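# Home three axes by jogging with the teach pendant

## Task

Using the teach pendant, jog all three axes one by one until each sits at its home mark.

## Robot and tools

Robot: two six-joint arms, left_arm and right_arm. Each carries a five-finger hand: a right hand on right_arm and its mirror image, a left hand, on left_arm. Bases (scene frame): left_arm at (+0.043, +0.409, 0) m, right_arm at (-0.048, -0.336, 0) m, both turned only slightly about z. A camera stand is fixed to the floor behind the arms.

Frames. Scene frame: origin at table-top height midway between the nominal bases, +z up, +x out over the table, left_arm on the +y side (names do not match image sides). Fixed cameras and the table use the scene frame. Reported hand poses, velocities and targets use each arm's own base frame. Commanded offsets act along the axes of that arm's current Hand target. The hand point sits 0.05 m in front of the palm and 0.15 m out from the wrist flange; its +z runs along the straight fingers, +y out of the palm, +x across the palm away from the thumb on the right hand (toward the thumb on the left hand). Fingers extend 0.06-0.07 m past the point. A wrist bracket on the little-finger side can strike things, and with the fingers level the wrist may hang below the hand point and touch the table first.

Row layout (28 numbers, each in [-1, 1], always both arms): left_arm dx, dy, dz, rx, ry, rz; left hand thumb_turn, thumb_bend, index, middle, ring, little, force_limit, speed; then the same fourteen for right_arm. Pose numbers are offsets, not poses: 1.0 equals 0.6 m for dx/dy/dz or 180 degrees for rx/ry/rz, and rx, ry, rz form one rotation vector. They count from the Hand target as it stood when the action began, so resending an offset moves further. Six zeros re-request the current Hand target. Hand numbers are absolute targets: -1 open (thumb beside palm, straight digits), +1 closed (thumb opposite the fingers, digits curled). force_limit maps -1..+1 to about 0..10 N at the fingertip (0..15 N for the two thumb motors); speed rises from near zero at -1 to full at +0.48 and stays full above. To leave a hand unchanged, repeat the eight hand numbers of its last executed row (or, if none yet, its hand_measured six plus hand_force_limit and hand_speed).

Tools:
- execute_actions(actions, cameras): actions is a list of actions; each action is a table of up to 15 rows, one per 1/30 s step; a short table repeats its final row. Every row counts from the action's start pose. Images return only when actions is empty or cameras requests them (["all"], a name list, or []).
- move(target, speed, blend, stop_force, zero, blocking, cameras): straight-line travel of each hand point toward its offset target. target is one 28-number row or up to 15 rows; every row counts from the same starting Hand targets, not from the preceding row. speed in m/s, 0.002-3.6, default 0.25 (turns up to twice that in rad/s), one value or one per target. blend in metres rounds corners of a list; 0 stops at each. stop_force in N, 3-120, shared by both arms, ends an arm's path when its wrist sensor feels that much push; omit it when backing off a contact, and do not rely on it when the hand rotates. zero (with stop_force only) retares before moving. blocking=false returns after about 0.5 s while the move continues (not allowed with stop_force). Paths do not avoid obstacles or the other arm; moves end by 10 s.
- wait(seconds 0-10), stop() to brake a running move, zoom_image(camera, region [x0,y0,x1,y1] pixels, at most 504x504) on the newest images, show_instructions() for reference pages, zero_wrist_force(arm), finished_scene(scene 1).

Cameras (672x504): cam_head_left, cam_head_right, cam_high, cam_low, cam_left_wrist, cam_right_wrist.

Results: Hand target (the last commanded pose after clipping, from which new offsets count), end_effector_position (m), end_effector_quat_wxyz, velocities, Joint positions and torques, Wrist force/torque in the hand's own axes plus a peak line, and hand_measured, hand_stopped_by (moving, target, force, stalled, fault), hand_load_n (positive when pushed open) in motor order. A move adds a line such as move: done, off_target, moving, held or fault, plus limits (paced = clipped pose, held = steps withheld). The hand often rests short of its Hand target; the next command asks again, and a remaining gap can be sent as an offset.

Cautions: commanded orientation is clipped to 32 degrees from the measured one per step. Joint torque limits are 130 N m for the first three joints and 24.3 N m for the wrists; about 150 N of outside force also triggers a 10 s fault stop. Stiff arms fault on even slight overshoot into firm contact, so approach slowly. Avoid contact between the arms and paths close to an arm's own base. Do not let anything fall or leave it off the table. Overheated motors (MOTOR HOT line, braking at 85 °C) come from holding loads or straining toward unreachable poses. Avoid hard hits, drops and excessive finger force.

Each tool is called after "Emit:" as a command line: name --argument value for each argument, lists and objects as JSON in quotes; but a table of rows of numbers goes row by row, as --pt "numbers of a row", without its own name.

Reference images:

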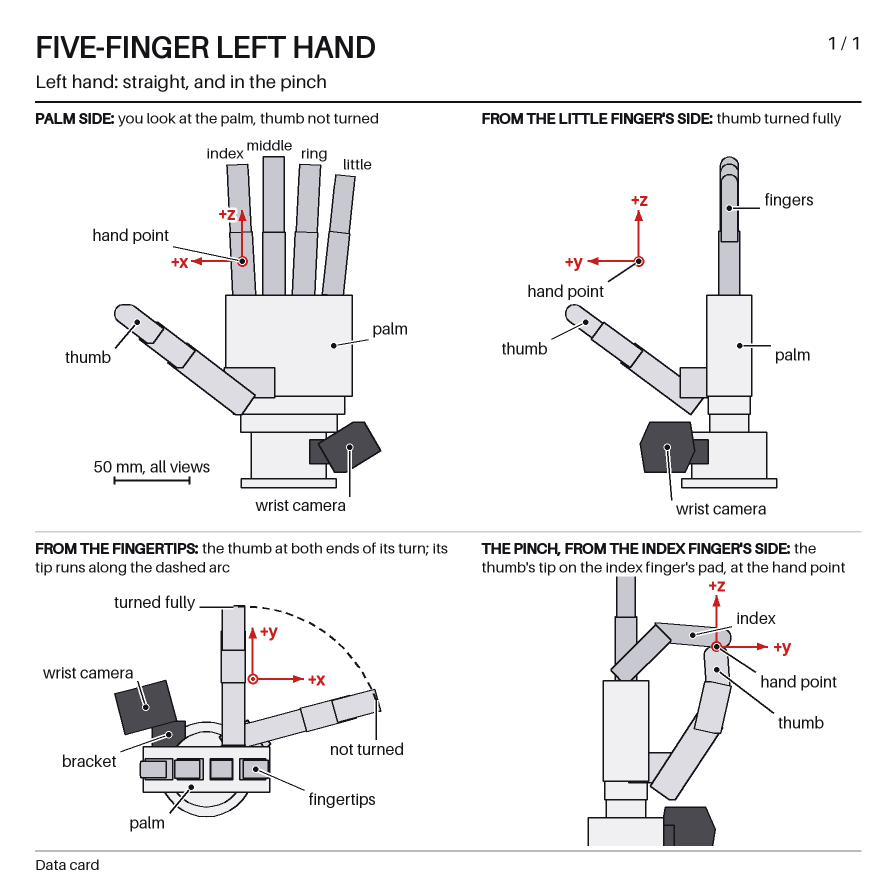

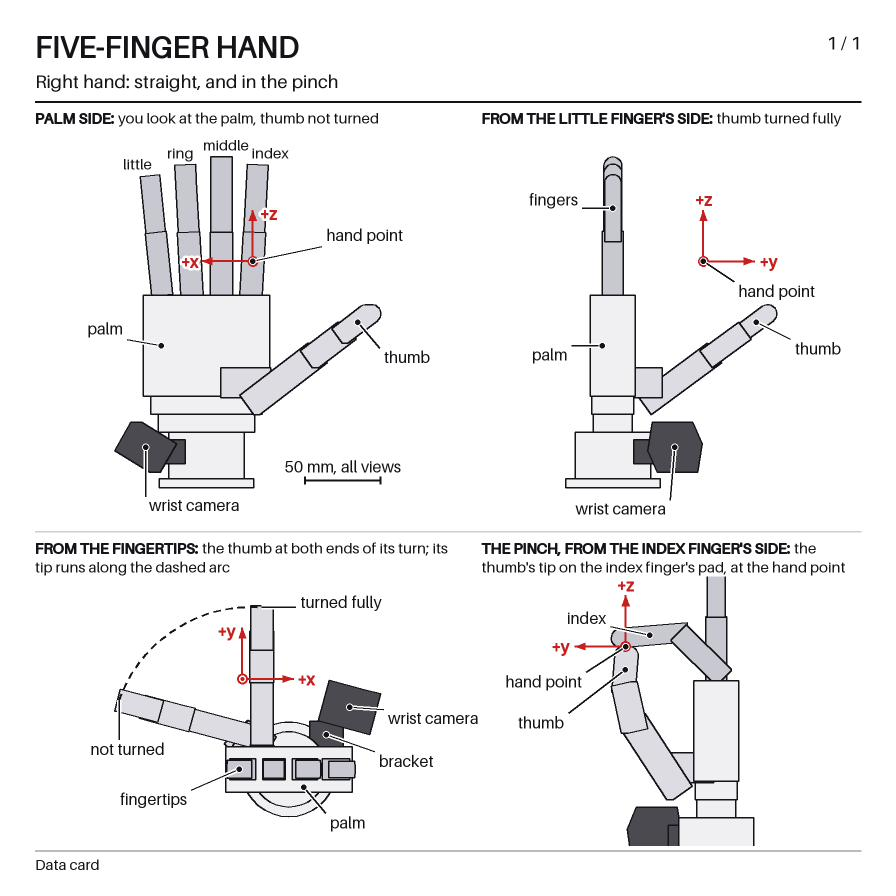

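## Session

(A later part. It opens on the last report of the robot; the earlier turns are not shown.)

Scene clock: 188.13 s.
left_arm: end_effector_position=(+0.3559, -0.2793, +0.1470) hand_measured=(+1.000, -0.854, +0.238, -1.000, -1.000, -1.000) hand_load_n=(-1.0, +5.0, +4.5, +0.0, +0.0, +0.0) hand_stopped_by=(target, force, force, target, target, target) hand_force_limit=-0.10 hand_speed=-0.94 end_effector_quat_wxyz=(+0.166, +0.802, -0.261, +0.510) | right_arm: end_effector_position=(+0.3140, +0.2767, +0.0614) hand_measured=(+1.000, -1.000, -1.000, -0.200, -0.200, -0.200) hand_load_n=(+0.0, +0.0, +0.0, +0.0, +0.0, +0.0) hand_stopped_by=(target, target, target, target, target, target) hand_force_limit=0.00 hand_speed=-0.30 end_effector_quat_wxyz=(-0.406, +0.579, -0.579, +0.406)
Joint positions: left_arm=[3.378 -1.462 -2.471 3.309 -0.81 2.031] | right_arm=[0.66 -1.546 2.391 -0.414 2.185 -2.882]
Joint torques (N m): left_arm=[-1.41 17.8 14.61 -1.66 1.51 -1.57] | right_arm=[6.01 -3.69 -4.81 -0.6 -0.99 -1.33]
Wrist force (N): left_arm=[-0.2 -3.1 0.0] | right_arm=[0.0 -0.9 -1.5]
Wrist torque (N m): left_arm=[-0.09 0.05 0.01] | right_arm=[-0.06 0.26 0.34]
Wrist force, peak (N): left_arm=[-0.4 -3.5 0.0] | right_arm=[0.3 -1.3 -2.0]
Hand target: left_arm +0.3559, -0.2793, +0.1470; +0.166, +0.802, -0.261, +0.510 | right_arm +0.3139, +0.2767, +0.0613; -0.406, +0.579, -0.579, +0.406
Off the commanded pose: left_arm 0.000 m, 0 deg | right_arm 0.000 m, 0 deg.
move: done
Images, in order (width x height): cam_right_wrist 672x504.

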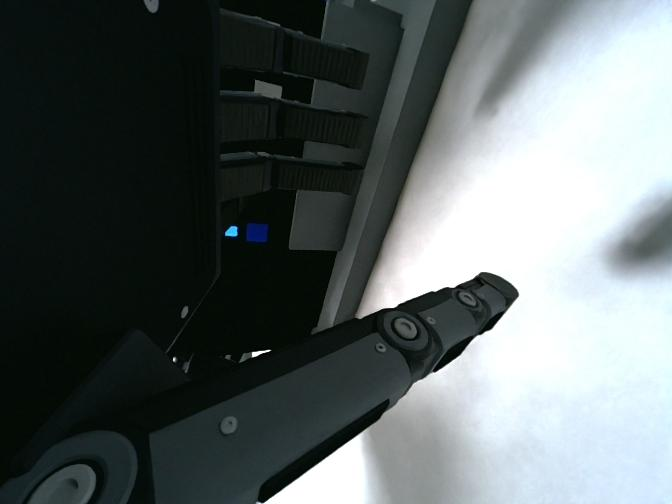

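Emit:
move --pt "0 0 0 0 0 0 1 0.1 0.55 -1 -1 -1 -0.1 -0.94 0 -0.0042 0.01155 0 0 0 1 -1 -1 -0.2 -0.2 -0.2 0 -0.3" --speed 0.03

Emit:
move --pt "0 0 0 0 0 0 1 0.1 0.55 -1 -1 -1 -0.1 -0.94 0 -0.0044 0.012 0 0 0 1 -1 -1 -0.2 -0.2 -0.2 0 -0.3" --speed 0.005 --stop_force 3

Emit:
move --pt "0 0 0 0 0 0 1 0.1 0.55 -1 -1 -1 -0.1 -0.94 0 0.0057 -0.0157 0 0 0 1 -1 -1 -0.2 -0.2 -0.2 0 -0.3" --speed 0.05 --cameras '["cam_right_wrist","cam_head_left","cam_high"]'

Emit:
zoom_image --camera "cam_head_left" --region '[300, 270, 420, 360]'

Scene clock: 190.23 s.
left_arm: end_effector_position=(+0.3559, -0.2793, +0.1470) hand_measured=(+1.000, -0.854, +0.238, -1.000, -1.000, -1.000) hand_load_n=(-1.0, +5.0, +4.5, +0.0, +0.0, +0.0) hand_stopped_by=(target, force, force, target, target, target) hand_force_limit=-0.10 hand_speed=-0.94 end_effector_quat_wxyz=(+0.166, +0.802, -0.261, +0.510) | right_arm: end_effector_position=(+0.3214, +0.2767, +0.0613) hand_measured=(+1.000, -1.000, -1.000, -0.200, -0.200, -0.200) hand_load_n=(+0.0, +0.0, +0.0, +0.0, +0.0, +0.0) hand_stopped_by=(target, target, target, target, target, target) hand_force_limit=0.00 hand_speed=-0.30 end_effector_quat_wxyz=(-0.406, +0.579, -0.579, +0.406)
Joint positions: left_arm=[3.378 -1.462 -2.471 3.309 -0.81 2.031] | right_arm=[0.641 -1.54 2.384 -0.419 2.168 -2.892]
Joint torques (N m): left_arm=[-1.68 17.28 14.7 -1.74 1.54 -1.45] | right_arm=[7.98 -16.34 -11.02 -0.19 1.84 0.45]
Wrist force (N): left_arm=[-0.3 -3.1 -0.2] | right_arm=[-0.1 -0.5 -2.0]
Wrist torque (N m): left_arm=[-0.08 0.05 0.01] | right_arm=[0.05 0.28 0.34]
Wrist force, peak (N): left_arm=[-0.5 -3.4 -0.1] | right_arm=[0.0 -0.9 -2.1]
Hand target: left_arm +0.3559, -0.2793, +0.1470; +0.166, +0.802, -0.261, +0.510 | right_arm +0.3213, +0.2767, +0.0613; -0.406, +0.579, -0.579, +0.406
Off the commanded pose: left_arm 0.000 m, 0 deg | right_arm 0.000 m, 0 deg.
move: done

Scene clock: 191.67 s.
left_arm: end_effector_position=(+0.3559, -0.2793, +0.1470) hand_measured=(+1.000, -0.854, +0.238, -1.000, -1.000, -1.000) hand_load_n=(-1.0, +4.5, +4.5, +0.0, +0.0, +0.0) hand_stopped_by=(target, force, force, target, target, target) hand_force_limit=-0.10 hand_speed=-0.94 end_effector_quat_wxyz=(+0.166, +0.802, -0.261, +0.510) | right_arm: end_effector_position=(+0.3234, +0.2767, +0.0613) hand_measured=(+1.000, -1.000, -1.000, -0.200, -0.200, -0.200) hand_load_n=(+0.0, +0.0, +0.0, +0.0, +0.0, +0.0) hand_stopped_by=(target, target, target, target, target, target) hand_force_limit=0.00 hand_speed=-0.30 end_effector_quat_wxyz=(-0.406, +0.579, -0.579, +0.406)
Joint positions: left_arm=[3.378 -1.462 -2.471 3.309 -0.81 2.031] | right_arm=[0.636 -1.538 2.382 -0.42 2.163 -2.894]
Joint torques (N m): left_arm=[-1.79 17.33 15.92 -1.67 1.46 -1.29] | right_arm=[5.12 -25.41 -4.96 0.61 2.22 2.01]
Wrist force (N): left_arm=[-0.5 -3.3 -0.2] | right_arm=[0.8 0.0 -5.6]
Wrist torque (N m): left_arm=[-0.09 0.06 0.01] | right_arm=[0.24 0.28 0.37]
Wrist force, peak (N): left_arm=[-0.3 -3.5 0.0] | right_arm=[0.6 -0.3 -9.3]
Hand target: left_arm +0.3559, -0.2793, +0.1470; +0.166, +0.802, -0.261, +0.510 | right_arm +0.3234, +0.2767, +0.0613; -0.406, +0.579, -0.579, +0.406 (not the last commanded pose)
Off the commanded pose: left_arm 0.000 m, 0 deg | right_arm 0.006 m, 0 deg.
move: contact (right_arm)

Scene clock: 192.40 s.
left_arm: end_effector_position=(+0.3559, -0.2793, +0.1470) hand_measured=(+1.000, -0.854, +0.238, -1.000, -1.000, -1.000) hand_load_n=(-1.0, +4.5, +5.0, +0.0, +0.0, +0.0) hand_stopped_by=(target, force, force, target, target, target) hand_force_limit=-0.10 hand_speed=-0.94 end_effector_quat_wxyz=(+0.166, +0.802, -0.261, +0.510) | right_arm: end_effector_position=(+0.3132, +0.2766, +0.0613) hand_measured=(+1.000, -1.000, -1.000, -0.200, -0.200, -0.200) hand_load_n=(+0.0, +0.0, +0.0, -0.5, +0.0, +0.0) hand_stopped_by=(target, target, target, target, target, target) hand_force_limit=0.00 hand_speed=-0.30 end_effector_quat_wxyz=(-0.406, +0.579, -0.579, +0.406) end_effector_velocity=(+0.001, +0.000, +0.000) end_effector_angular_velocity=(+0.002, +0.001, +0.001)
Joint positions: left_arm=[3.378 -1.462 -2.471 3.309 -0.81 2.031] | right_arm=[0.662 -1.546 2.392 -0.414 2.187 -2.881]
Joint velocities: left_arm=[within noise] | right_arm=[-0.004 0 -0.001 0 -0.005 0]
Joint torques (N m): left_arm=[-2.04 17.69 15.85 -1.72 1.55 -1.43] | right_arm=[-5.03 -9.91 -19.67 -0.31 -1.75 -1.74]
Wrist force (N): left_arm=[-0.3 -3.3 -0.1] | right_arm=[0.0 -0.9 -1.6]
Wrist torque (N m): left_arm=[-0.10 0.03 0.02] | right_arm=[-0.05 0.26 0.20]
Wrist force, peak (N): left_arm=[-0.1 -3.5 0.1] | right_arm=[0.5 -0.5 -5.4]
Hand target: left_arm +0.3559, -0.2793, +0.1470; +0.166, +0.802, -0.261, +0.510 | right_arm +0.3133, +0.2767, +0.0613; -0.406, +0.579, -0.579, +0.406
Off the commanded pose: left_arm 0.000 m, 0 deg | right_arm 0.000 m, 0 deg.
move: done
Images, in order (width x height): cam_head_left 672x504, cam_high 672x504, cam_right_wrist 672x504.

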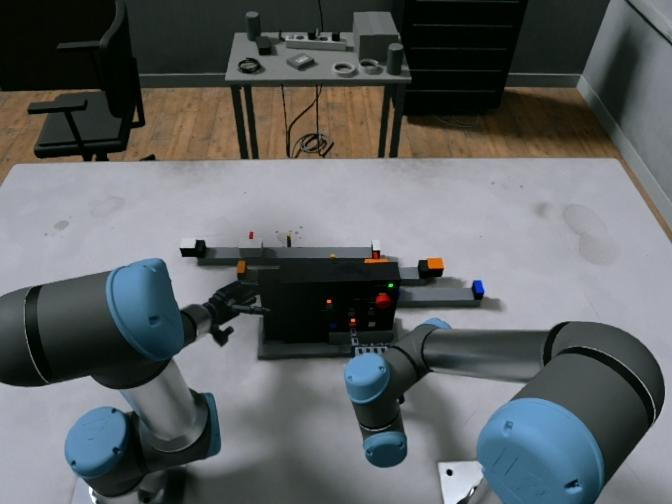

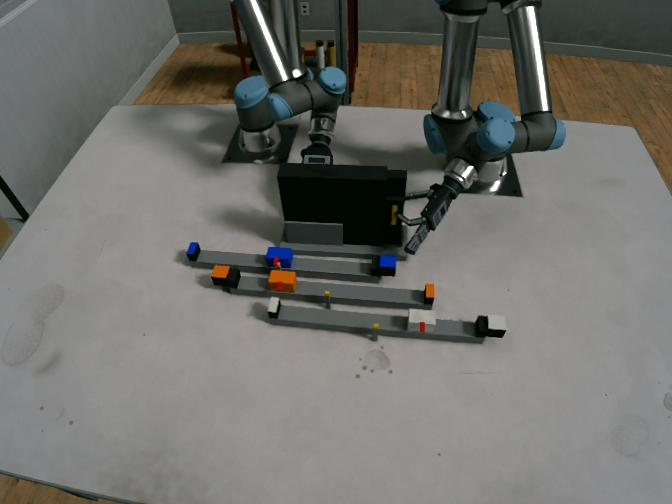

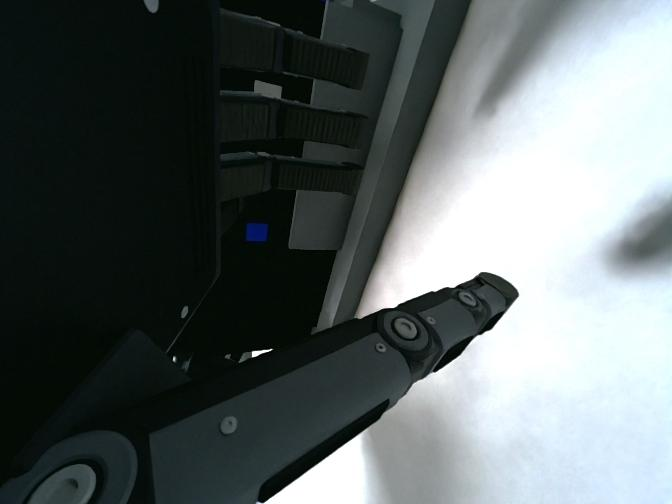

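Scaled by 4.200.

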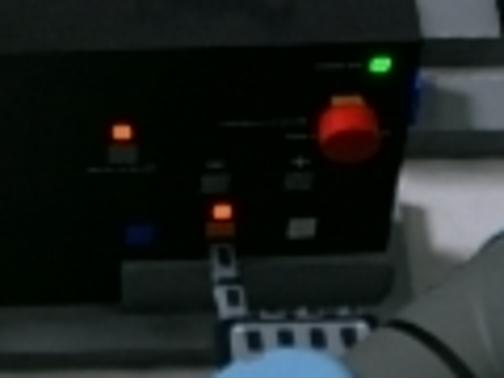

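Emit:
move --pt "0 0 0 0 0 0 1 0.1 0.55 -1 -1 -1 -0.1 -0.94 0.065 -0.0685 -0.0239 0 0 0 1 -1 -1 -0.2 -0.2 -0.2 0 -0.3" --speed 0.1

Emit:
move --pt "0 0 0 0 0 0 1 0.1 0.55 -1 -1 -1 -0.1 -0.94 0 -0.00564 0.01551 0 0 0 1 -1 -1 -0.2 -0.2 -0.2 0 -0.3" --speed 0.03

Emit:
wait --seconds 8 --cameras '["cam_high"]'

Emit:
zoom_image --camera "cam_high" --region '[220, 230, 360, 320]'

Scene clock: 194.03 s.
left_arm: end_effector_position=(+0.3559, -0.2793, +0.1470) hand_measured=(+1.000, -0.854, +0.238, -1.000, -1.000, -1.000) hand_load_n=(-1.5, +5.0, +4.5, +0.0, +0.0, +0.0) hand_stopped_by=(target, force, force, target, target, target) hand_force_limit=-0.10 hand_speed=-0.94 end_effector_quat_wxyz=(+0.166, +0.802, -0.261, +0.510) | right_arm: end_effector_position=(+0.3138, +0.2377, +0.1047) hand_measured=(+1.000, -1.000, -1.000, -0.200, -0.200, -0.200) hand_load_n=(+0.0, +0.0, +0.0, +0.0, +0.0, +0.0) hand_stopped_by=(target, target, target, target, target, target) hand_force_limit=0.00 hand_speed=-0.30 end_effector_quat_wxyz=(-0.406, +0.579, -0.579, +0.406)
Joint positions: left_arm=[3.378 -1.462 -2.471 3.309 -0.81 2.031] | right_arm=[0.504 -1.773 2.431 -0.265 2.042 -2.955]
Joint torques (N m): left_arm=[-1.51 17.03 15.45 -1.64 1.43 -1.39] | right_arm=[-5.57 -16.78 -25.32 0.73 1.14 1.68]
Wrist force (N): left_arm=[-0.1 -3.1 0.1] | right_arm=[-0.2 -1.0 -1.8]
Wrist torque (N m): left_arm=[-0.10 0.03 0.02] | right_arm=[-0.04 0.30 0.18]
Wrist force, peak (N): left_arm=[-0.2 -3.5 -0.1] | right_arm=[0.5 -1.2 -2.3]
Hand target: left_arm +0.3559, -0.2793, +0.1470; +0.166, +0.802, -0.261, +0.510 | right_arm +0.3139, +0.2377, +0.1048; -0.406, +0.579, -0.579, +0.406
Off the commanded pose: left_arm 0.000 m, 0 deg | right_arm 0.000 m, 0 deg.
move: done

Scene clock: 194.77 s.
left_arm: end_effector_position=(+0.3559, -0.2793, +0.1470) hand_measured=(+1.000, -0.854, +0.238, -1.000, -1.000, -1.000) hand_load_n=(-1.0, +5.0, +4.5, +0.0, +0.0, +0.0) hand_stopped_by=(target, force, force, target, target, target) hand_force_limit=-0.10 hand_speed=-0.94 end_effector_quat_wxyz=(+0.166, +0.802, -0.261, +0.510) | right_arm: end_effector_position=(+0.3239, +0.2377, +0.1048) hand_measured=(+1.000, -1.000, -1.000, -0.200, -0.200, -0.200) hand_load_n=(+0.0, +0.0, +0.0, +0.0, +0.0, +0.0) hand_stopped_by=(target, target, target, target, target, target) hand_force_limit=0.00 hand_speed=-0.30 end_effector_quat_wxyz=(-0.406, +0.579, -0.579, +0.406)
Joint positions: left_arm=[3.378 -1.462 -2.471 3.309 -0.81 2.031] | right_arm=[0.479 -1.759 2.42 -0.273 2.019 -2.966]
Joint torques (N m): left_arm=[-2.06 16.6 16.06 -1.7 1.4 -1.32] | right_arm=[6.33 -18.91 -11.55 -0.02 2 0.68]
Wrist force (N): left_arm=[-0.2 -3.2 0.0] | right_arm=[0.6 -0.5 -5.0]
Wrist torque (N m): left_arm=[-0.10 0.05 0.02] | right_arm=[0.19 0.38 0.39]
Wrist force, peak (N): left_arm=[-0.3 -3.4 0.1] | right_arm=[0.3 -1.0 -5.5]
Hand target: left_arm +0.3559, -0.2793, +0.1470; +0.166, +0.802, -0.261, +0.510 | right_arm +0.3238, +0.2377, +0.1048; -0.406, +0.579, -0.579, +0.406
Off the commanded pose: left_arm 0.000 m, 0 deg | right_arm 0.000 m, 0 deg.
move: done

Scene clock: 202.77 s.
left_arm: end_effector_position=(+0.3559, -0.2793, +0.1470) hand_measured=(+1.000, -0.854, +0.238, -1.000, -1.000, -1.000) hand_load_n=(-1.0, +4.5, +4.5, +0.0, +0.0, +0.0) hand_stopped_by=(target, force, force, target, target, target) hand_force_limit=-0.10 hand_speed=-0.94 end_effector_quat_wxyz=(+0.166, +0.802, -0.261, +0.510) | right_arm: end_effector_position=(+0.3238, +0.2377, +0.1048) hand_measured=(+1.000, -1.000, -1.000, -0.200, -0.200, -0.200) hand_load_n=(+0.0, +0.0, -0.5, +0.0, -0.5, +0.0) hand_stopped_by=(target, target, target, target, target, target) hand_force_limit=0.00 hand_speed=-0.30 end_effector_quat_wxyz=(-0.406, +0.579, -0.579, +0.406)
Joint positions: left_arm=[3.378 -1.462 -2.471 3.309 -0.81 2.031] | right_arm=[0.479 -1.759 2.42 -0.273 2.019 -2.966]
Joint torques (N m): left_arm=[-2.36 15.65 18.37 -1.59 1.14 -1.21] | right_arm=[5.76 -18.99 -8.87 0.6 2.06 2.08]
Wrist force (N): left_arm=[-0.2 -3.0 0.0] | right_arm=[0.4 -0.4 -4.1]
Wrist torque (N m): left_arm=[-0.08 0.03 0.02] | right_arm=[0.09 0.29 0.34]
Wrist force, peak (N): left_arm=[-0.3 -3.3 -0.2] | right_arm=[0.1 -0.6 -4.8]
Hand target: left_arm +0.3559, -0.2793, +0.1470; +0.166, +0.802, -0.261, +0.510 | right_arm +0.3238, +0.2377, +0.1048; -0.406, +0.579, -0.579, +0.406
Off the commanded pose: left_arm 0.000 m, 0 deg | right_arm 0.000 m, 0 deg.
wait: 8.00 s; at rest by 0.17 s
Images, in order (width x height): cam_high 672x504.

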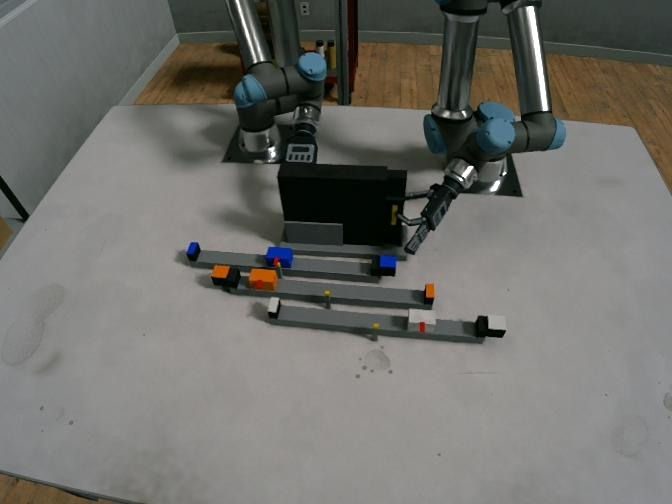

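Scaled by 3.600.

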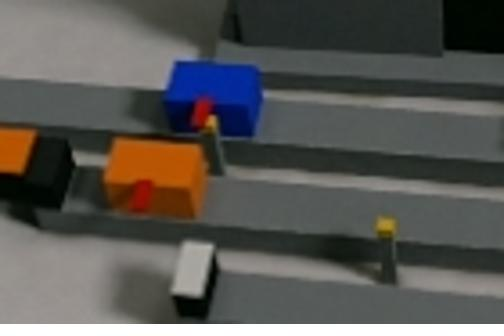

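Emit:
move --pt "0 0 0 0 0 0 1 0.1 0.55 -1 -1 -1 -0.1 -0.94 0 0.00564 -0.01551 0 0 0 1 -1 -1 -0.2 -0.2 -0.2 0 -0.3" --speed 0.05

Scene clock: 203.77 s.
left_arm: end_effector_position=(+0.3559, -0.2793, +0.1470) hand_measured=(+1.000, -0.854, +0.238, -1.000, -1.000, -1.000) hand_load_n=(-1.0, +5.0, +4.5, +0.0, +0.0, +0.0) hand_stopped_by=(target, force, force, target, target, target) hand_force_limit=-0.10 hand_speed=-0.94 end_effector_quat_wxyz=(+0.166, +0.802, -0.261, +0.510) | right_arm: end_effector_position=(+0.3138, +0.2376, +0.1048) hand_measured=(+1.000, -1.000, -1.000, -0.200, -0.200, -0.200) hand_load_n=(+0.0, +0.0, +0.0, +0.0, +0.0, +0.0) hand_stopped_by=(target, target, target, target, target, target) hand_force_limit=0.00 hand_speed=-0.30 end_effector_quat_wxyz=(-0.406, +0.579, -0.579, +0.406)
Joint positions: left_arm=[3.378 -1.462 -2.471 3.309 -0.81 2.031] | right_arm=[0.504 -1.773 2.431 -0.265 2.042 -2.955]
Joint torques (N m): left_arm=[-1.45 17.06 19.08 -1.6 1.09 -1.21] | right_arm=[-4.26 3.25 -23.43 -0.78 -2.19 -0.77]
Wrist force (N): left_arm=[-0.1 -2.8 -0.1] | right_arm=[-0.3 -0.7 -2.2]
Wrist torque (N m): left_arm=[-0.09 0.05 0.01] | right_arm=[0.03 0.34 0.18]
Wrist force, peak (N): left_arm=[-0.2 -3.3 0.2] | right_arm=[0.3 -0.6 -4.5]
Hand target: left_arm +0.3559, -0.2793, +0.1470; +0.166, +0.802, -0.261, +0.510 | right_arm +0.3139, +0.2377, +0.1048; -0.406, +0.579, -0.579, +0.406
Off the commanded pose: left_arm 0.000 m, 0 deg | right_arm 0.000 m, 0 deg.
move: done

Emit:
move --pt "0 0 0 0 0 0 1 0.1 0.55 -1 -1 -1 -0.1 -0.94 -0.0728 -0.0016 -0.0006 0 0 0 1 -1 -1 -0.2 -0.2 -0.2 0 -0.3" --speed 0.1 --cameras '["cam_right_wrist"]'

Emit:
move --pt "0 0 0 0 0 0 1 0.1 0.55 -1 -1 -1 -0.1 -0.94 0 -0.0042 0.01155 0 0 0 1 -1 -1 -0.2 -0.2 -0.2 0 -0.3" --speed 0.03

Emit:
move --pt "0 0 0 0 0 0 1 0.1 0.55 -1 -1 -1 -0.1 -0.94 0 -0.0044 0.012 0 0 0 1 -1 -1 -0.2 -0.2 -0.2 0 -0.3" --speed 0.005 --stop_force 3

Emit:
wait --seconds 4 --cameras '["cam_high"]'

Emit:
zoom_image --camera "cam_high" --region '[220, 230, 360, 320]'

Scene clock: 205.90 s.
left_arm: end_effector_position=(+0.3559, -0.2793, +0.1470) hand_measured=(+1.000, -0.854, +0.238, -1.000, -1.000, -1.000) hand_load_n=(-1.0, +4.5, +4.5, +0.0, +0.0, +0.0) hand_stopped_by=(target, force, force, target, target, target) hand_force_limit=-0.10 hand_speed=-0.94 end_effector_quat_wxyz=(+0.166, +0.802, -0.261, +0.510) | right_arm: end_effector_position=(+0.3139, +0.2813, +0.1058) hand_measured=(+1.000, -1.000, -1.000, -0.200, -0.200, -0.200) hand_load_n=(+0.0, +0.0, +0.0, +0.0, -0.5, +0.0) hand_stopped_by=(target, target, target, target, target, target) hand_force_limit=0.00 hand_speed=-0.30 end_effector_quat_wxyz=(-0.406, +0.579, -0.579, +0.406)
Joint positions: left_arm=[3.378 -1.462 -2.471 3.309 -0.81 2.031] | right_arm=[0.676 -1.635 2.321 -0.25 2.2 -2.874]
Joint torques (N m): left_arm=[-1.63 15.8 19.9 -1.57 1.13 -1.29] | right_arm=[6.07 -12.34 -15.98 -1.26 -0.04 -0.94]
Wrist force (N): left_arm=[-0.4 -2.9 0.3] | right_arm=[0.1 -0.6 -2.0]
Wrist torque (N m): left_arm=[-0.09 0.07 0.01] | right_arm=[0.04 0.25 0.35]
Wrist force, peak (N): left_arm=[-0.3 -3.2 0.1] | right_arm=[-0.6 -1.1 -2.0]
Hand target: left_arm +0.3559, -0.2793, +0.1470; +0.166, +0.802, -0.261, +0.510 | right_arm +0.3139, +0.2814, +0.1058; -0.406, +0.579, -0.579, +0.406
Off the commanded pose: left_arm 0.000 m, 0 deg | right_arm 0.000 m, 0 deg.
move: done
Images, in order (width x height): cam_right_wrist 672x504.

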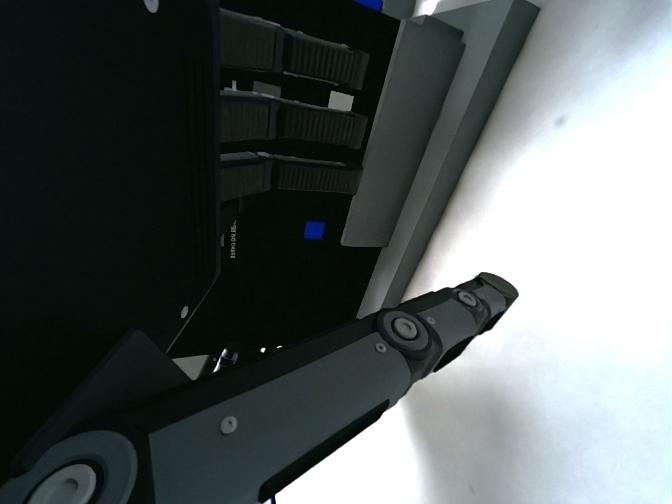

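Scene clock: 206.63 s.
left_arm: end_effector_position=(+0.3559, -0.2793, +0.1470) hand_measured=(+1.000, -0.854, +0.238, -1.000, -1.000, -1.000) hand_load_n=(-1.0, +4.5, +4.5, +0.0, +0.0, +0.0) hand_stopped_by=(target, force, force, target, target, target) hand_force_limit=-0.10 hand_speed=-0.94 end_effector_quat_wxyz=(+0.166, +0.802, -0.261, +0.510) | right_arm: end_effector_position=(+0.3213, +0.2814, +0.1058) hand_measured=(+1.000, -1.000, -1.000, -0.200, -0.200, -0.200) hand_load_n=(+0.0, +0.0, +0.0, +0.0, +0.0, +0.0) hand_stopped_by=(target, target, target, target, target, target) hand_force_limit=0.00 hand_speed=-0.30 end_effector_quat_wxyz=(-0.406, +0.579, -0.579, +0.406)
Joint positions: left_arm=[3.378 -1.462 -2.471 3.309 -0.81 2.031] | right_arm=[0.657 -1.628 2.314 -0.255 2.182 -2.884]
Joint torques (N m): left_arm=[-1.89 15.82 19.27 -1.54 1.13 -1.18] | right_arm=[6.9 -15.32 -13.89 0.18 1.61 0.36]
Wrist force (N): left_arm=[-0.5 -3.1 0.2] | right_arm=[0.4 -0.7 -1.6]
Wrist torque (N m): left_arm=[-0.10 0.07 0.01] | right_arm=[-0.02 0.20 0.36]
Wrist force, peak (N): left_arm=[-0.5 -3.1 0.1] | right_arm=[-0.1 -1.0 -2.0]
Hand target: left_arm +0.3559, -0.2793, +0.1470; +0.166, +0.802, -0.261, +0.510 | right_arm +0.3213, +0.2814, +0.1058; -0.406, +0.579, -0.579, +0.406
Off the commanded pose: left_arm 0.000 m, 0 deg | right_arm 0.000 m, 0 deg.
move: done

Scene clock: 208.07 s.
left_arm: end_effector_position=(+0.3559, -0.2793, +0.1470) hand_measured=(+1.000, -0.854, +0.238, -1.000, -1.000, -1.000) hand_load_n=(-1.0, +5.0, +4.5, +0.0, +0.0, +0.0) hand_stopped_by=(target, force, force, target, target, target) hand_force_limit=-0.10 hand_speed=-0.94 end_effector_quat_wxyz=(+0.166, +0.802, -0.261, +0.510) | right_arm: end_effector_position=(+0.3233, +0.2814, +0.1058) hand_measured=(+1.000, -1.000, -1.000, -0.200, -0.200, -0.200) hand_load_n=(+0.0, +0.0, -0.5, +0.0, +0.0, +0.0) hand_stopped_by=(target, target, target, target, target, target) hand_force_limit=0.00 hand_speed=-0.30 end_effector_quat_wxyz=(-0.406, +0.579, -0.579, +0.406)
Joint positions: left_arm=[3.378 -1.462 -2.471 3.309 -0.81 2.031] | right_arm=[0.652 -1.627 2.312 -0.257 2.178 -2.886]
Joint torques (N m): left_arm=[-1.51 16.09 20.8 -1.59 0.98 -1.16] | right_arm=[5.07 -23 -8.1 0.8 2.3 2.09]
Wrist force (N): left_arm=[0.0 -3.0 0.0] | right_arm=[0.5 -0.4 -5.9]
Wrist torque (N m): left_arm=[-0.10 0.03 0.03] | right_arm=[0.19 0.32 0.34]
Wrist force, peak (N): left_arm=[-0.4 -3.2 0.0] | right_arm=[0.5 -0.1 -9.6]
Hand target: left_arm +0.3559, -0.2793, +0.1470; +0.166, +0.802, -0.261, +0.510 | right_arm +0.3233, +0.2814, +0.1058; -0.406, +0.579, -0.579, +0.406 (not the last commanded pose)
Off the commanded pose: left_arm 0.000 m, 0 deg | right_arm 0.006 m, 0 deg.
move: contact (right_arm)

Scene clock: 212.07 s.
left_arm: end_effector_position=(+0.3559, -0.2793, +0.1470) hand_measured=(+1.000, -0.854, +0.238, -1.000, -1.000, -1.000) hand_load_n=(-1.0, +4.5, +4.5, +0.0, +0.0, +0.0) hand_stopped_by=(target, force, force, target, target, target) hand_force_limit=-0.10 hand_speed=-0.94 end_effector_quat_wxyz=(+0.166, +0.802, -0.261, +0.510) | right_arm: end_effector_position=(+0.3233, +0.2814, +0.1058) hand_measured=(+1.000, -1.000, -1.000, -0.200, -0.200, -0.200) hand_load_n=(-0.5, +0.0, -0.5, +0.0, +0.0, +0.0) hand_stopped_by=(target, target, target, target, target, target) hand_force_limit=0.00 hand_speed=-0.30 end_effector_quat_wxyz=(-0.406, +0.579, -0.579, +0.406)
Joint positions: left_arm=[3.378 -1.462 -2.471 3.309 -0.81 2.031] | right_arm=[0.652 -1.627 2.312 -0.257 2.178 -2.886]
Joint torques (N m): left_arm=[-1.23 15.12 21.09 -1.48 0.94 -1.1] | right_arm=[5.64 -24.22 -8.28 0.72 2.44 2.03]
Wrist force (N): left_arm=[-0.2 -3.0 -0.1] | right_arm=[0.5 0.2 -5.6]
Wrist torque (N m): left_arm=[-0.07 0.03 0.02] | right_arm=[0.26 0.32 0.36]
Wrist force, peak (N): left_arm=[-0.2 -3.3 0.1] | right_arm=[0.5 -0.4 -6.2]
Hand target: left_arm +0.3559, -0.2793, +0.1470; +0.166, +0.802, -0.261, +0.510 | right_arm +0.3233, +0.2814, +0.1058; -0.406, +0.579, -0.579, +0.406 (not the last commanded pose)
Off the commanded pose: left_arm 0.000 m, 0 deg | right_arm 0.006 m, 0 deg.
wait: 4.00 s; at rest by 0.17 s
Images, in order (width x height): cam_high 672x504.

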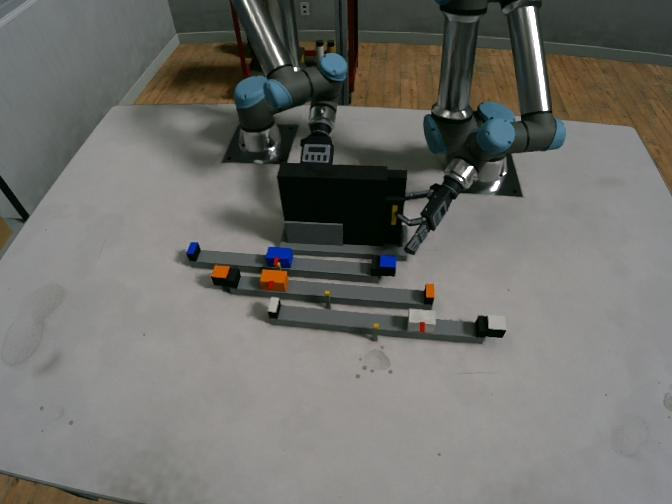

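Scaled by 3.600.

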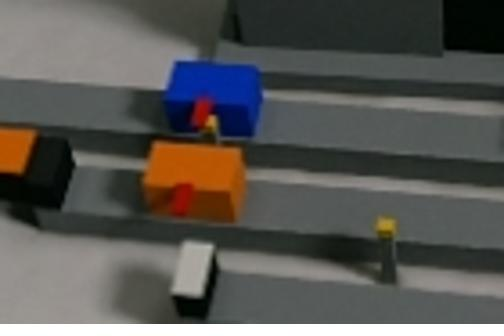

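Emit:
wait --seconds 10

Emit:
wait --seconds 8 --cameras '["cam_high"]'

Emit:
zoom_image --camera "cam_high" --region '[220, 230, 360, 320]'

Scene clock: 222.73 s.
left_arm: end_effector_position=(+0.3559, -0.2793, +0.1470) hand_measured=(+1.000, -0.854, +0.238, -1.000, -1.000, -1.000) hand_load_n=(-1.0, +4.5, +4.5, +0.0, +0.0, +0.0) hand_stopped_by=(target, force, force, target, target, target) hand_force_limit=-0.10 hand_speed=-0.94 end_effector_quat_wxyz=(+0.166, +0.802, -0.261, +0.510) | right_arm: end_effector_position=(+0.3233, +0.2814, +0.1058) hand_measured=(+1.000, -1.000, -1.000, -0.200, -0.200, -0.200) hand_load_n=(+0.0, +0.5, -1.0, +0.0, +0.0, +0.0) hand_stopped_by=(target, target, target, target, target, target) hand_force_limit=0.00 hand_speed=-0.30 end_effector_quat_wxyz=(-0.406, +0.579, -0.579, +0.406)
Joint positions: left_arm=[3.378 -1.462 -2.471 3.309 -0.81 2.031] | right_arm=[0.652 -1.627 2.312 -0.257 2.178 -2.886]
Joint torques (N m): left_arm=[-0.74 14.14 22.23 -1.42 0.7 -1.07] | right_arm=[4.72 -22.78 -8.52 0.8 2.18 2.15]
Wrist force (N): left_arm=[-0.4 -3.1 0.0] | right_arm=[0.6 -0.1 -5.8]
Wrist torque (N m): left_arm=[-0.10 0.05 0.02] | right_arm=[0.22 0.31 0.35]
Wrist force, peak (N): left_arm=[0.0 -3.3 0.1] | right_arm=[0.5 -0.6 -6.1]
Hand target: left_arm +0.3559, -0.2793, +0.1470; +0.166, +0.802, -0.261, +0.510 | right_arm +0.3233, +0.2814, +0.1058; -0.406, +0.579, -0.579, +0.406 (not the last commanded pose)
Off the commanded pose: left_arm 0.000 m, 0 deg | right_arm 0.006 m, 0 deg.
wait: 10.00 s; at rest from the start

Scene clock: 230.73 s.
left_arm: end_effector_position=(+0.3559, -0.2793, +0.1470) hand_measured=(+1.000, -0.854, +0.238, -1.000, -1.000, -1.000) hand_load_n=(-1.0, +4.5, +4.5, +0.0, +0.0, +0.0) hand_stopped_by=(target, force, force, target, target, target) hand_force_limit=-0.10 hand_speed=-0.94 end_effector_quat_wxyz=(+0.166, +0.802, -0.261, +0.510) | right_arm: end_effector_position=(+0.3233, +0.2814, +0.1058) hand_measured=(+1.000, -1.000, -1.000, -0.200, -0.200, -0.200) hand_load_n=(+0.0, +0.0, -1.0, +0.0, +0.0, +0.0) hand_stopped_by=(target, target, target, target, target, target) hand_force_limit=0.00 hand_speed=-0.30 end_effector_quat_wxyz=(-0.406, +0.579, -0.579, +0.406)
Joint positions: left_arm=[3.378 -1.462 -2.471 3.309 -0.81 2.031] | right_arm=[0.652 -1.627 2.312 -0.257 2.178 -2.886]
Joint torques (N m): left_arm=[-0.48 12.79 21.93 -1.35 0.4 -0.88] | right_arm=[5.98 -23.5 -9 0.38 2.1 2.06]
Wrist force (N): left_arm=[-0.3 -3.0 -0.1] | right_arm=[0.9 -0.2 -5.6]
Wrist torque (N m): left_arm=[-0.08 0.05 0.01] | right_arm=[0.20 0.25 0.37]
Wrist force, peak (N): left_arm=[-0.5 -3.2 0.0] | right_arm=[0.7 -0.5 -6.1]
Hand target: left_arm +0.3559, -0.2793, +0.1470; +0.166, +0.802, -0.261, +0.510 | right_arm +0.3233, +0.2814, +0.1058; -0.406, +0.579, -0.579, +0.406 (not the last commanded pose)
Off the commanded pose: left_arm 0.000 m, 0 deg | right_arm 0.006 m, 0 deg.
wait: 8.00 s; at rest by 0.17 s
Images, in order (width x height): cam_high 672x504.

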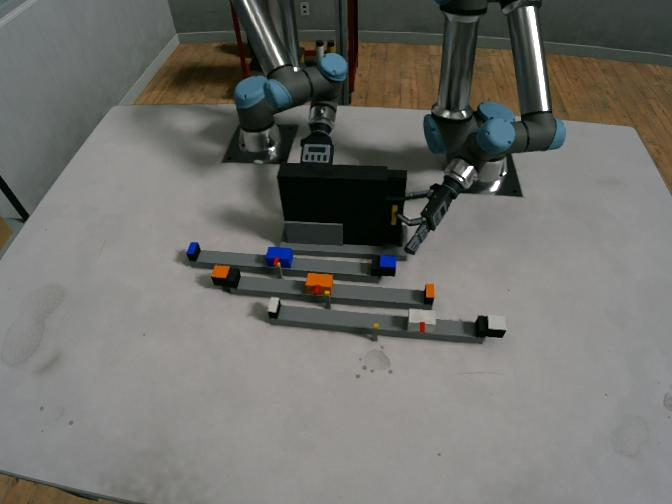

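Scaled by 3.600.

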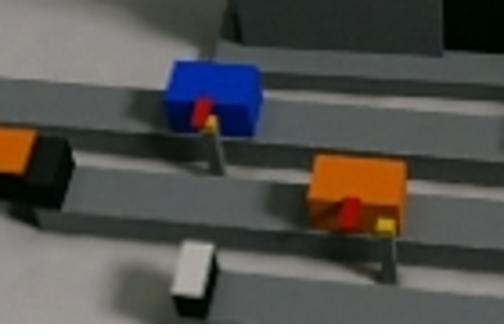

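Emit:
wait --seconds 2.5

Emit:
move --pt "0 0 0 0 0 0 1 0.1 0.55 -1 -1 -1 -0.1 -0.94 0 0.00536 -0.01473 0 0 0 1 -1 -1 -0.2 -0.2 -0.2 0 -0.3" --speed 0.05 --cameras '["cam_high","cam_head_right"]'

Emit:
zoom_image --camera "cam_high" --region '[220, 230, 360, 320]'

Emit:
zoom_image --camera "cam_head_right" --region '[290, 240, 440, 310]'

Scene clock: 233.97 s.
left_arm: end_effector_position=(+0.3559, -0.2793, +0.1470) hand_measured=(+1.000, -0.854, +0.238, -1.000, -1.000, -1.000) hand_load_n=(-1.0, +5.0, +5.0, +0.0, +0.0, +0.0) hand_stopped_by=(target, force, force, target, target, target) hand_force_limit=-0.10 hand_speed=-0.94 end_effector_quat_wxyz=(+0.166, +0.802, -0.261, +0.510) | right_arm: end_effector_position=(+0.3233, +0.2814, +0.1058) hand_measured=(+1.000, -1.000, -1.000, -0.200, -0.200, -0.200) hand_load_n=(+0.0, +0.0, -1.0, +0.0, +0.0, +0.0) hand_stopped_by=(target, target, target, target, target, target) hand_force_limit=0.00 hand_speed=-0.30 end_effector_quat_wxyz=(-0.406, +0.579, -0.579, +0.406)
Joint positions: left_arm=[3.378 -1.462 -2.471 3.309 -0.81 2.031] | right_arm=[0.652 -1.627 2.312 -0.257 2.178 -2.886]
Joint torques (N m): left_arm=[-1.16 13.11 21.89 -1.25 0.34 -0.89] | right_arm=[5.85 -24.24 -9.67 0.47 2.12 1.99]
Wrist force (N): left_arm=[-0.3 -3.1 0.0] | right_arm=[0.7 -0.3 -5.8]
Wrist torque (N m): left_arm=[-0.10 0.05 0.02] | right_arm=[0.20 0.29 0.35]
Wrist force, peak (N): left_arm=[-0.3 -3.3 0.0] | right_arm=[0.5 0.1 -6.0]
Hand target: left_arm +0.3559, -0.2793, +0.1470; +0.166, +0.802, -0.261, +0.510 | right_arm +0.3233, +0.2814, +0.1058; -0.406, +0.579, -0.579, +0.406 (not the last commanded pose)
Off the commanded pose: left_arm 0.000 m, 0 deg | right_arm 0.006 m, 0 deg.
wait: 2.50 s; at rest from the start

Scene clock: 234.70 s.
left_arm: end_effector_position=(+0.3559, -0.2793, +0.1470) hand_measured=(+1.000, -0.854, +0.238, -1.000, -1.000, -1.000) hand_load_n=(-1.0, +4.5, +4.5, +0.0, +0.0, +0.0) hand_stopped_by=(target, force, force, target, target, target) hand_force_limit=-0.10 hand_speed=-0.94 end_effector_quat_wxyz=(+0.166, +0.802, -0.261, +0.510) | right_arm: end_effector_position=(+0.3138, +0.2813, +0.1058) hand_measured=(+1.000, -1.000, -1.000, -0.200, -0.200, -0.200) hand_load_n=(+0.0, -0.5, +0.0, +0.0, +0.0, +0.0) hand_stopped_by=(target, target, target, target, target, target) hand_force_limit=0.00 hand_speed=-0.30 end_effector_quat_wxyz=(-0.406, +0.579, -0.579, +0.406)
Joint positions: left_arm=[3.378 -1.462 -2.471 3.309 -0.81 2.031] | right_arm=[0.676 -1.635 2.321 -0.25 2.2 -2.874]
Joint torques (N m): left_arm=[-0.1 12.92 21.88 -1.25 0.28 -0.93] | right_arm=[-5.68 -8.49 -20.89 -0.46 -2.2 -1.47]
Wrist force (N): left_arm=[-0.3 -3.0 -0.1] | right_arm=[0.1 -1.0 -1.5]
Wrist torque (N m): left_arm=[-0.09 0.04 0.02] | right_arm=[-0.05 0.24 0.20]
Wrist force, peak (N): left_arm=[-0.3 -3.2 0.0] | right_arm=[0.6 0.0 -5.4]
Hand target: left_arm +0.3559, -0.2793, +0.1470; +0.166, +0.802, -0.261, +0.510 | right_arm +0.3139, +0.2814, +0.1058; -0.406, +0.579, -0.579, +0.406
Off the commanded pose: left_arm 0.000 m, 0 deg | right_arm 0.000 m, 0 deg.
move: done
Images, in order (width x height): cam_head_right 672x504, cam_high 672x504.

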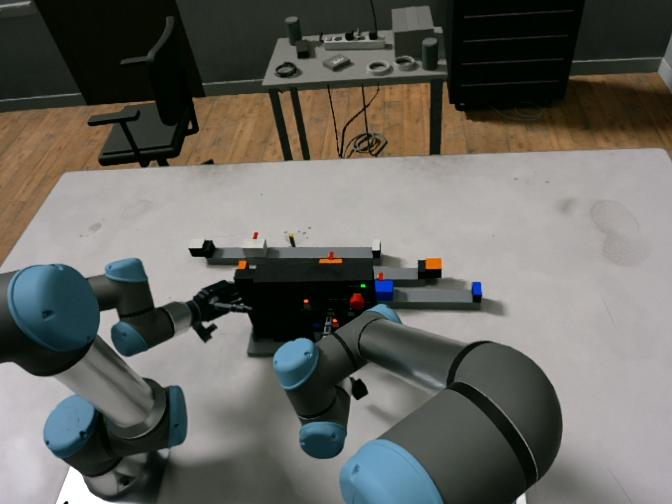

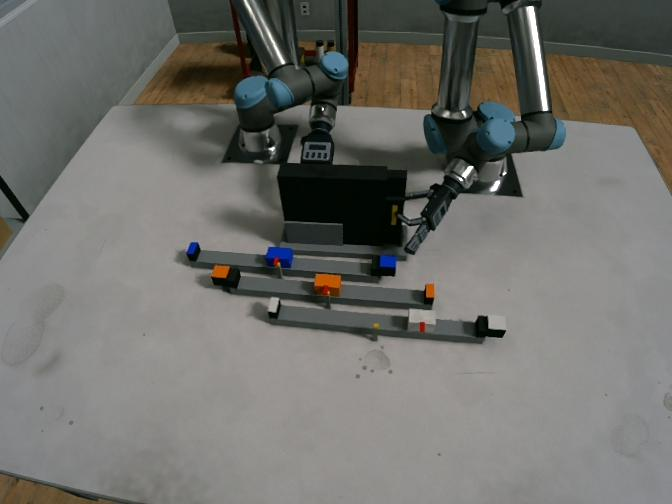

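Scaled by 3.600.

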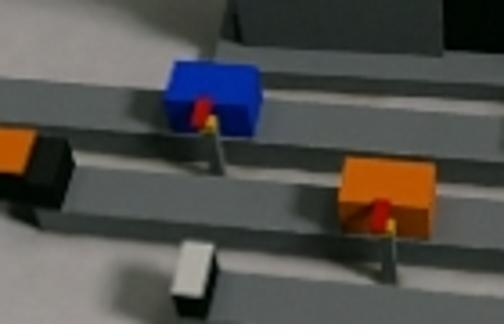

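Scaled by 3.360.

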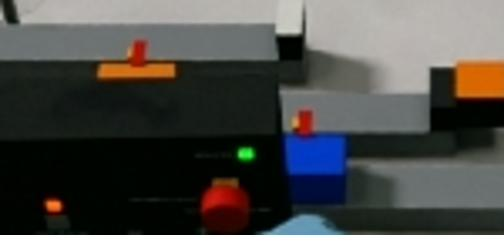

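Emit:
move --pt "0 0 0 0 0 0 1 0.1 0.55 -1 -1 -1 -0.1 -0.94 0.083 0.0708 0.0258 0 0 0 1 -1 -1 -0.2 -0.2 -0.2 0 -0.3" --speed 0.1 --cameras '["cam_right_wrist"]'

Emit:
zoom_image --camera "cam_right_wrist" --region '[210, 100, 460, 350]'

Scene clock: 237.83 s.
left_arm: end_effector_position=(+0.3559, -0.2793, +0.1470) hand_measured=(+1.000, -0.854, +0.238, -1.000, -1.000, -1.000) hand_load_n=(-1.0, +4.5, +5.0, +0.0, +0.0, +0.0) hand_stopped_by=(target, force, force, target, target, target) hand_force_limit=-0.10 hand_speed=-0.94 end_effector_quat_wxyz=(+0.166, +0.802, -0.261, +0.510) | right_arm: end_effector_position=(+0.3139, +0.2316, +0.0607) hand_measured=(+1.000, -1.000, -1.000, -0.200, -0.200, -0.200) hand_load_n=(+0.0, +0.0, -0.5, +0.0, +0.0, +0.0) hand_stopped_by=(target, target, target, target, target, target) hand_force_limit=0.00 hand_speed=-0.30 end_effector_quat_wxyz=(-0.406, +0.579, -0.579, +0.406)
Joint positions: left_arm=[3.378 -1.462 -2.471 3.309 -0.81 2.031] | right_arm=[0.474 -1.68 2.512 -0.444 2.015 -2.968]
Joint torques (N m): left_arm=[-0.34 12.65 21.99 -1.21 0.08 -0.8] | right_arm=[-3.64 0.99 -13.98 -1.14 0.59 1.59]
Wrist force (N): left_arm=[-0.1 -3.0 -0.3] | right_arm=[-0.1 -0.9 -2.1]
Wrist torque (N m): left_arm=[-0.09 0.04 0.02] | right_arm=[-0.02 0.30 0.19]
Wrist force, peak (N): left_arm=[-0.5 -3.2 0.0] | right_arm=[-0.8 -1.8 -2.1]
Hand target: left_arm +0.3559, -0.2793, +0.1470; +0.166, +0.802, -0.261, +0.510 | right_arm +0.3139, +0.2316, +0.0606; -0.406, +0.579, -0.579, +0.406
Off the commanded pose: left_arm 0.000 m, 0 deg | right_arm 0.000 m, 0 deg.
move: done
Images, in order (width x height): cam_right_wrist 672x504.

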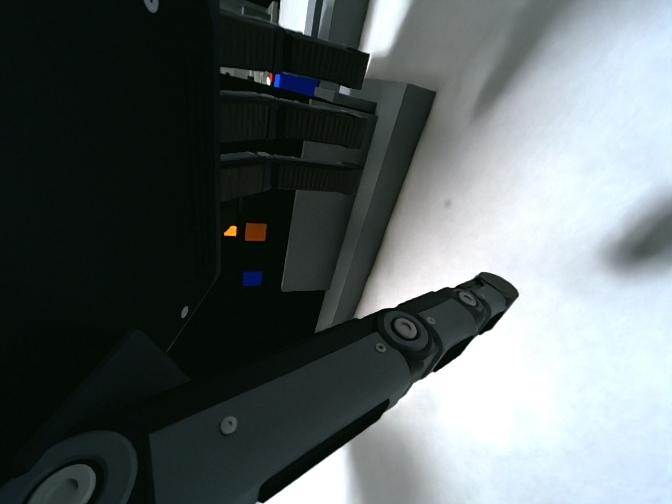

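Scaled by 2.016.

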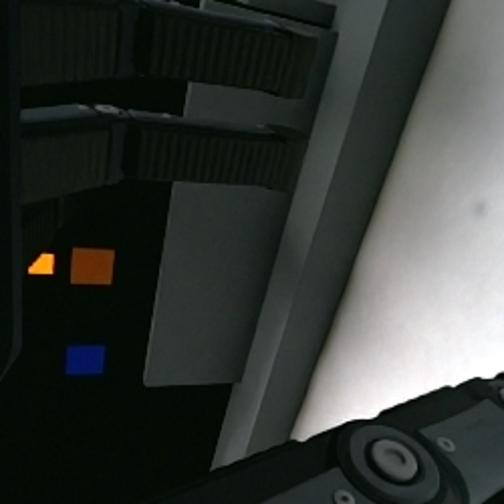

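Emit:
move --pt "0 0 0 0 0 0 1 0.1 0.55 -1 -1 -1 -0.1 -0.94 0 -0.0042 0.01155 0 0 0 1 -1 -1 -0.2 -0.2 -0.2 0 -0.3" --speed 0.03

Emit:
move --pt "0 0 0 0 0 0 1 0.1 0.55 -1 -1 -1 -0.1 -0.94 0 -0.0044 0.012 0 0 0 1 -1 -1 -0.2 -0.2 -0.2 0 -0.3" --speed 0.005 --stop_force 3

Emit:
move --pt "0 0 0 0 0 0 1 0.1 0.55 -1 -1 -1 -0.1 -0.94 0 0.0057 -0.0157 0 0 0 1 -1 -1 -0.2 -0.2 -0.2 0 -0.3" --speed 0.05 --cameras '["cam_head_left"]'

Emit:
zoom_image --camera "cam_head_left" --region '[300, 270, 420, 360]'

Scene clock: 239.23 s.
left_arm: end_effector_position=(+0.3559, -0.2793, +0.1470) hand_measured=(+1.000, -0.854, +0.238, -1.000, -1.000, -1.000) hand_load_n=(-1.5, +4.5, +4.5, +0.0, +0.0, +0.0) hand_stopped_by=(target, force, force, target, target, target) hand_force_limit=-0.10 hand_speed=-0.94 end_effector_quat_wxyz=(+0.166, +0.802, -0.261, +0.510) | right_arm: end_effector_position=(+0.3214, +0.2316, +0.0606) hand_measured=(+1.000, -1.000, -1.000, -0.200, -0.200, -0.200) hand_load_n=(+0.0, +0.0, +0.0, +0.0, +0.0, +0.0) hand_stopped_by=(target, target, target, target, target, target) hand_force_limit=0.00 hand_speed=-0.30 end_effector_quat_wxyz=(-0.406, +0.579, -0.579, +0.406)
Joint positions: left_arm=[3.378 -1.462 -2.471 3.309 -0.81 2.031] | right_arm=[0.456 -1.67 2.503 -0.449 1.997 -2.976]
Joint torques (N m): left_arm=[-0.92 12.62 22.16 -1.18 0.1 -0.9] | right_arm=[6.92 -17.58 -9.37 -0.06 1.79 -0.12]
Wrist force (N): left_arm=[-0.2 -2.9 -0.1] | right_arm=[-0.1 -0.5 -2.2]
Wrist torque (N m): left_arm=[-0.07 0.03 0.02] | right_arm=[0.06 0.29 0.36]
Wrist force, peak (N): left_arm=[-0.4 -3.2 0.1] | right_arm=[-0.3 -0.8 -2.1]
Hand target: left_arm +0.3559, -0.2793, +0.1470; +0.166, +0.802, -0.261, +0.510 | right_arm +0.3213, +0.2316, +0.0606; -0.406, +0.579, -0.579, +0.406
Off the commanded pose: left_arm 0.000 m, 0 deg | right_arm 0.000 m, 0 deg.
move: done

Scene clock: 240.77 s.
left_arm: end_effector_position=(+0.3559, -0.2793, +0.1470) hand_measured=(+1.000, -0.854, +0.238, -1.000, -1.000, -1.000) hand_load_n=(-1.0, +4.5, +4.5, +0.0, +0.0, +0.0) hand_stopped_by=(target, force, force, target, target, target) hand_force_limit=-0.10 hand_speed=-0.94 end_effector_quat_wxyz=(+0.166, +0.802, -0.261, +0.510) | right_arm: end_effector_position=(+0.3240, +0.2316, +0.0606) hand_measured=(+1.000, -1.000, -1.000, -0.200, -0.200, -0.200) hand_load_n=(+0.0, +0.0, -0.5, +0.0, +0.0, +0.0) hand_stopped_by=(target, target, target, target, target, target) hand_force_limit=0.00 hand_speed=-0.30 end_effector_quat_wxyz=(-0.406, +0.579, -0.579, +0.406)
Joint positions: left_arm=[3.378 -1.462 -2.471 3.309 -0.81 2.031] | right_arm=[0.45 -1.666 2.5 -0.45 1.992 -2.978]
Joint torques (N m): left_arm=[-0.62 12.3 22.32 -1.36 0.03 -0.87] | right_arm=[7.36 -21.19 -5.8 0.52 2.2 2.15]
Wrist force (N): left_arm=[-0.3 -3.1 0.1] | right_arm=[0.0 -0.3 -5.4]
Wrist torque (N m): left_arm=[-0.11 0.06 0.01] | right_arm=[0.20 0.35 0.34]
Wrist force, peak (N): left_arm=[-0.4 -3.2 0.1] | right_arm=[0.5 -0.5 -9.3]
Hand target: left_arm +0.3559, -0.2793, +0.1470; +0.166, +0.802, -0.261, +0.510 | right_arm +0.3240, +0.2316, +0.0606; -0.406, +0.579, -0.579, +0.406 (not the last commanded pose)
Off the commanded pose: left_arm 0.000 m, 0 deg | right_arm 0.005 m, 0 deg.
move: contact (right_arm)

Scene clock: 241.50 s.
left_arm: end_effector_position=(+0.3559, -0.2793, +0.1470) hand_measured=(+1.000, -0.854, +0.238, -1.000, -1.000, -1.000) hand_load_n=(-1.0, +4.5, +4.5, +0.0, +0.0, +0.0) hand_stopped_by=(target, force, force, target, target, target) hand_force_limit=-0.10 hand_speed=-0.94 end_effector_quat_wxyz=(+0.166, +0.802, -0.261, +0.510) | right_arm: end_effector_position=(+0.3138, +0.2315, +0.0606) hand_measured=(+1.000, -1.000, -1.000, -0.200, -0.200, -0.200) hand_load_n=(+0.0, +0.0, +0.0, +0.0, +0.0, +0.0) hand_stopped_by=(target, target, target, target, target, target) hand_force_limit=0.00 hand_speed=-0.30 end_effector_quat_wxyz=(-0.406, +0.579, -0.579, +0.406)
Joint positions: left_arm=[3.378 -1.462 -2.471 3.309 -0.81 2.031] | right_arm=[0.474 -1.68 2.512 -0.444 2.015 -2.968]
Joint torques (N m): left_arm=[-0.26 12.05 22.17 -1.29 0 -0.73] | right_arm=[-5.32 3.14 -21.94 -0.65 -2.24 -0.79]
Wrist force (N): left_arm=[-0.3 -3.0 0.0] | right_arm=[0.1 -0.6 -1.6]
Wrist torque (N m): left_arm=[-0.08 0.05 0.02] | right_arm=[0.00 0.24 0.22]
Wrist force, peak (N): left_arm=[-0.2 -3.3 0.0] | right_arm=[-0.1 -0.2 -5.2]
Hand target: left_arm +0.3559, -0.2793, +0.1470; +0.166, +0.802, -0.261, +0.510 | right_arm +0.3140, +0.2316, +0.0606; -0.406, +0.579, -0.579, +0.406
Off the commanded pose: left_arm 0.000 m, 0 deg | right_arm 0.000 m, 0 deg.
move: done
Images, in order (width x height): cam_head_left 672x504.

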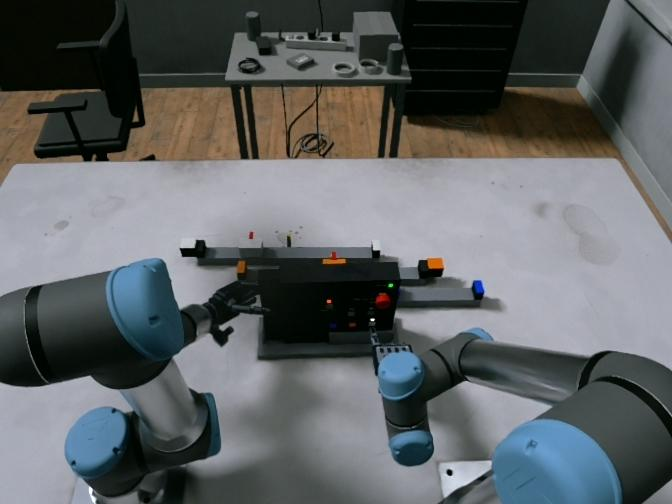

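Scaled by 4.200.

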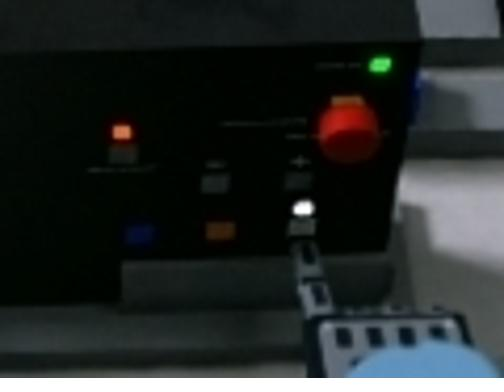

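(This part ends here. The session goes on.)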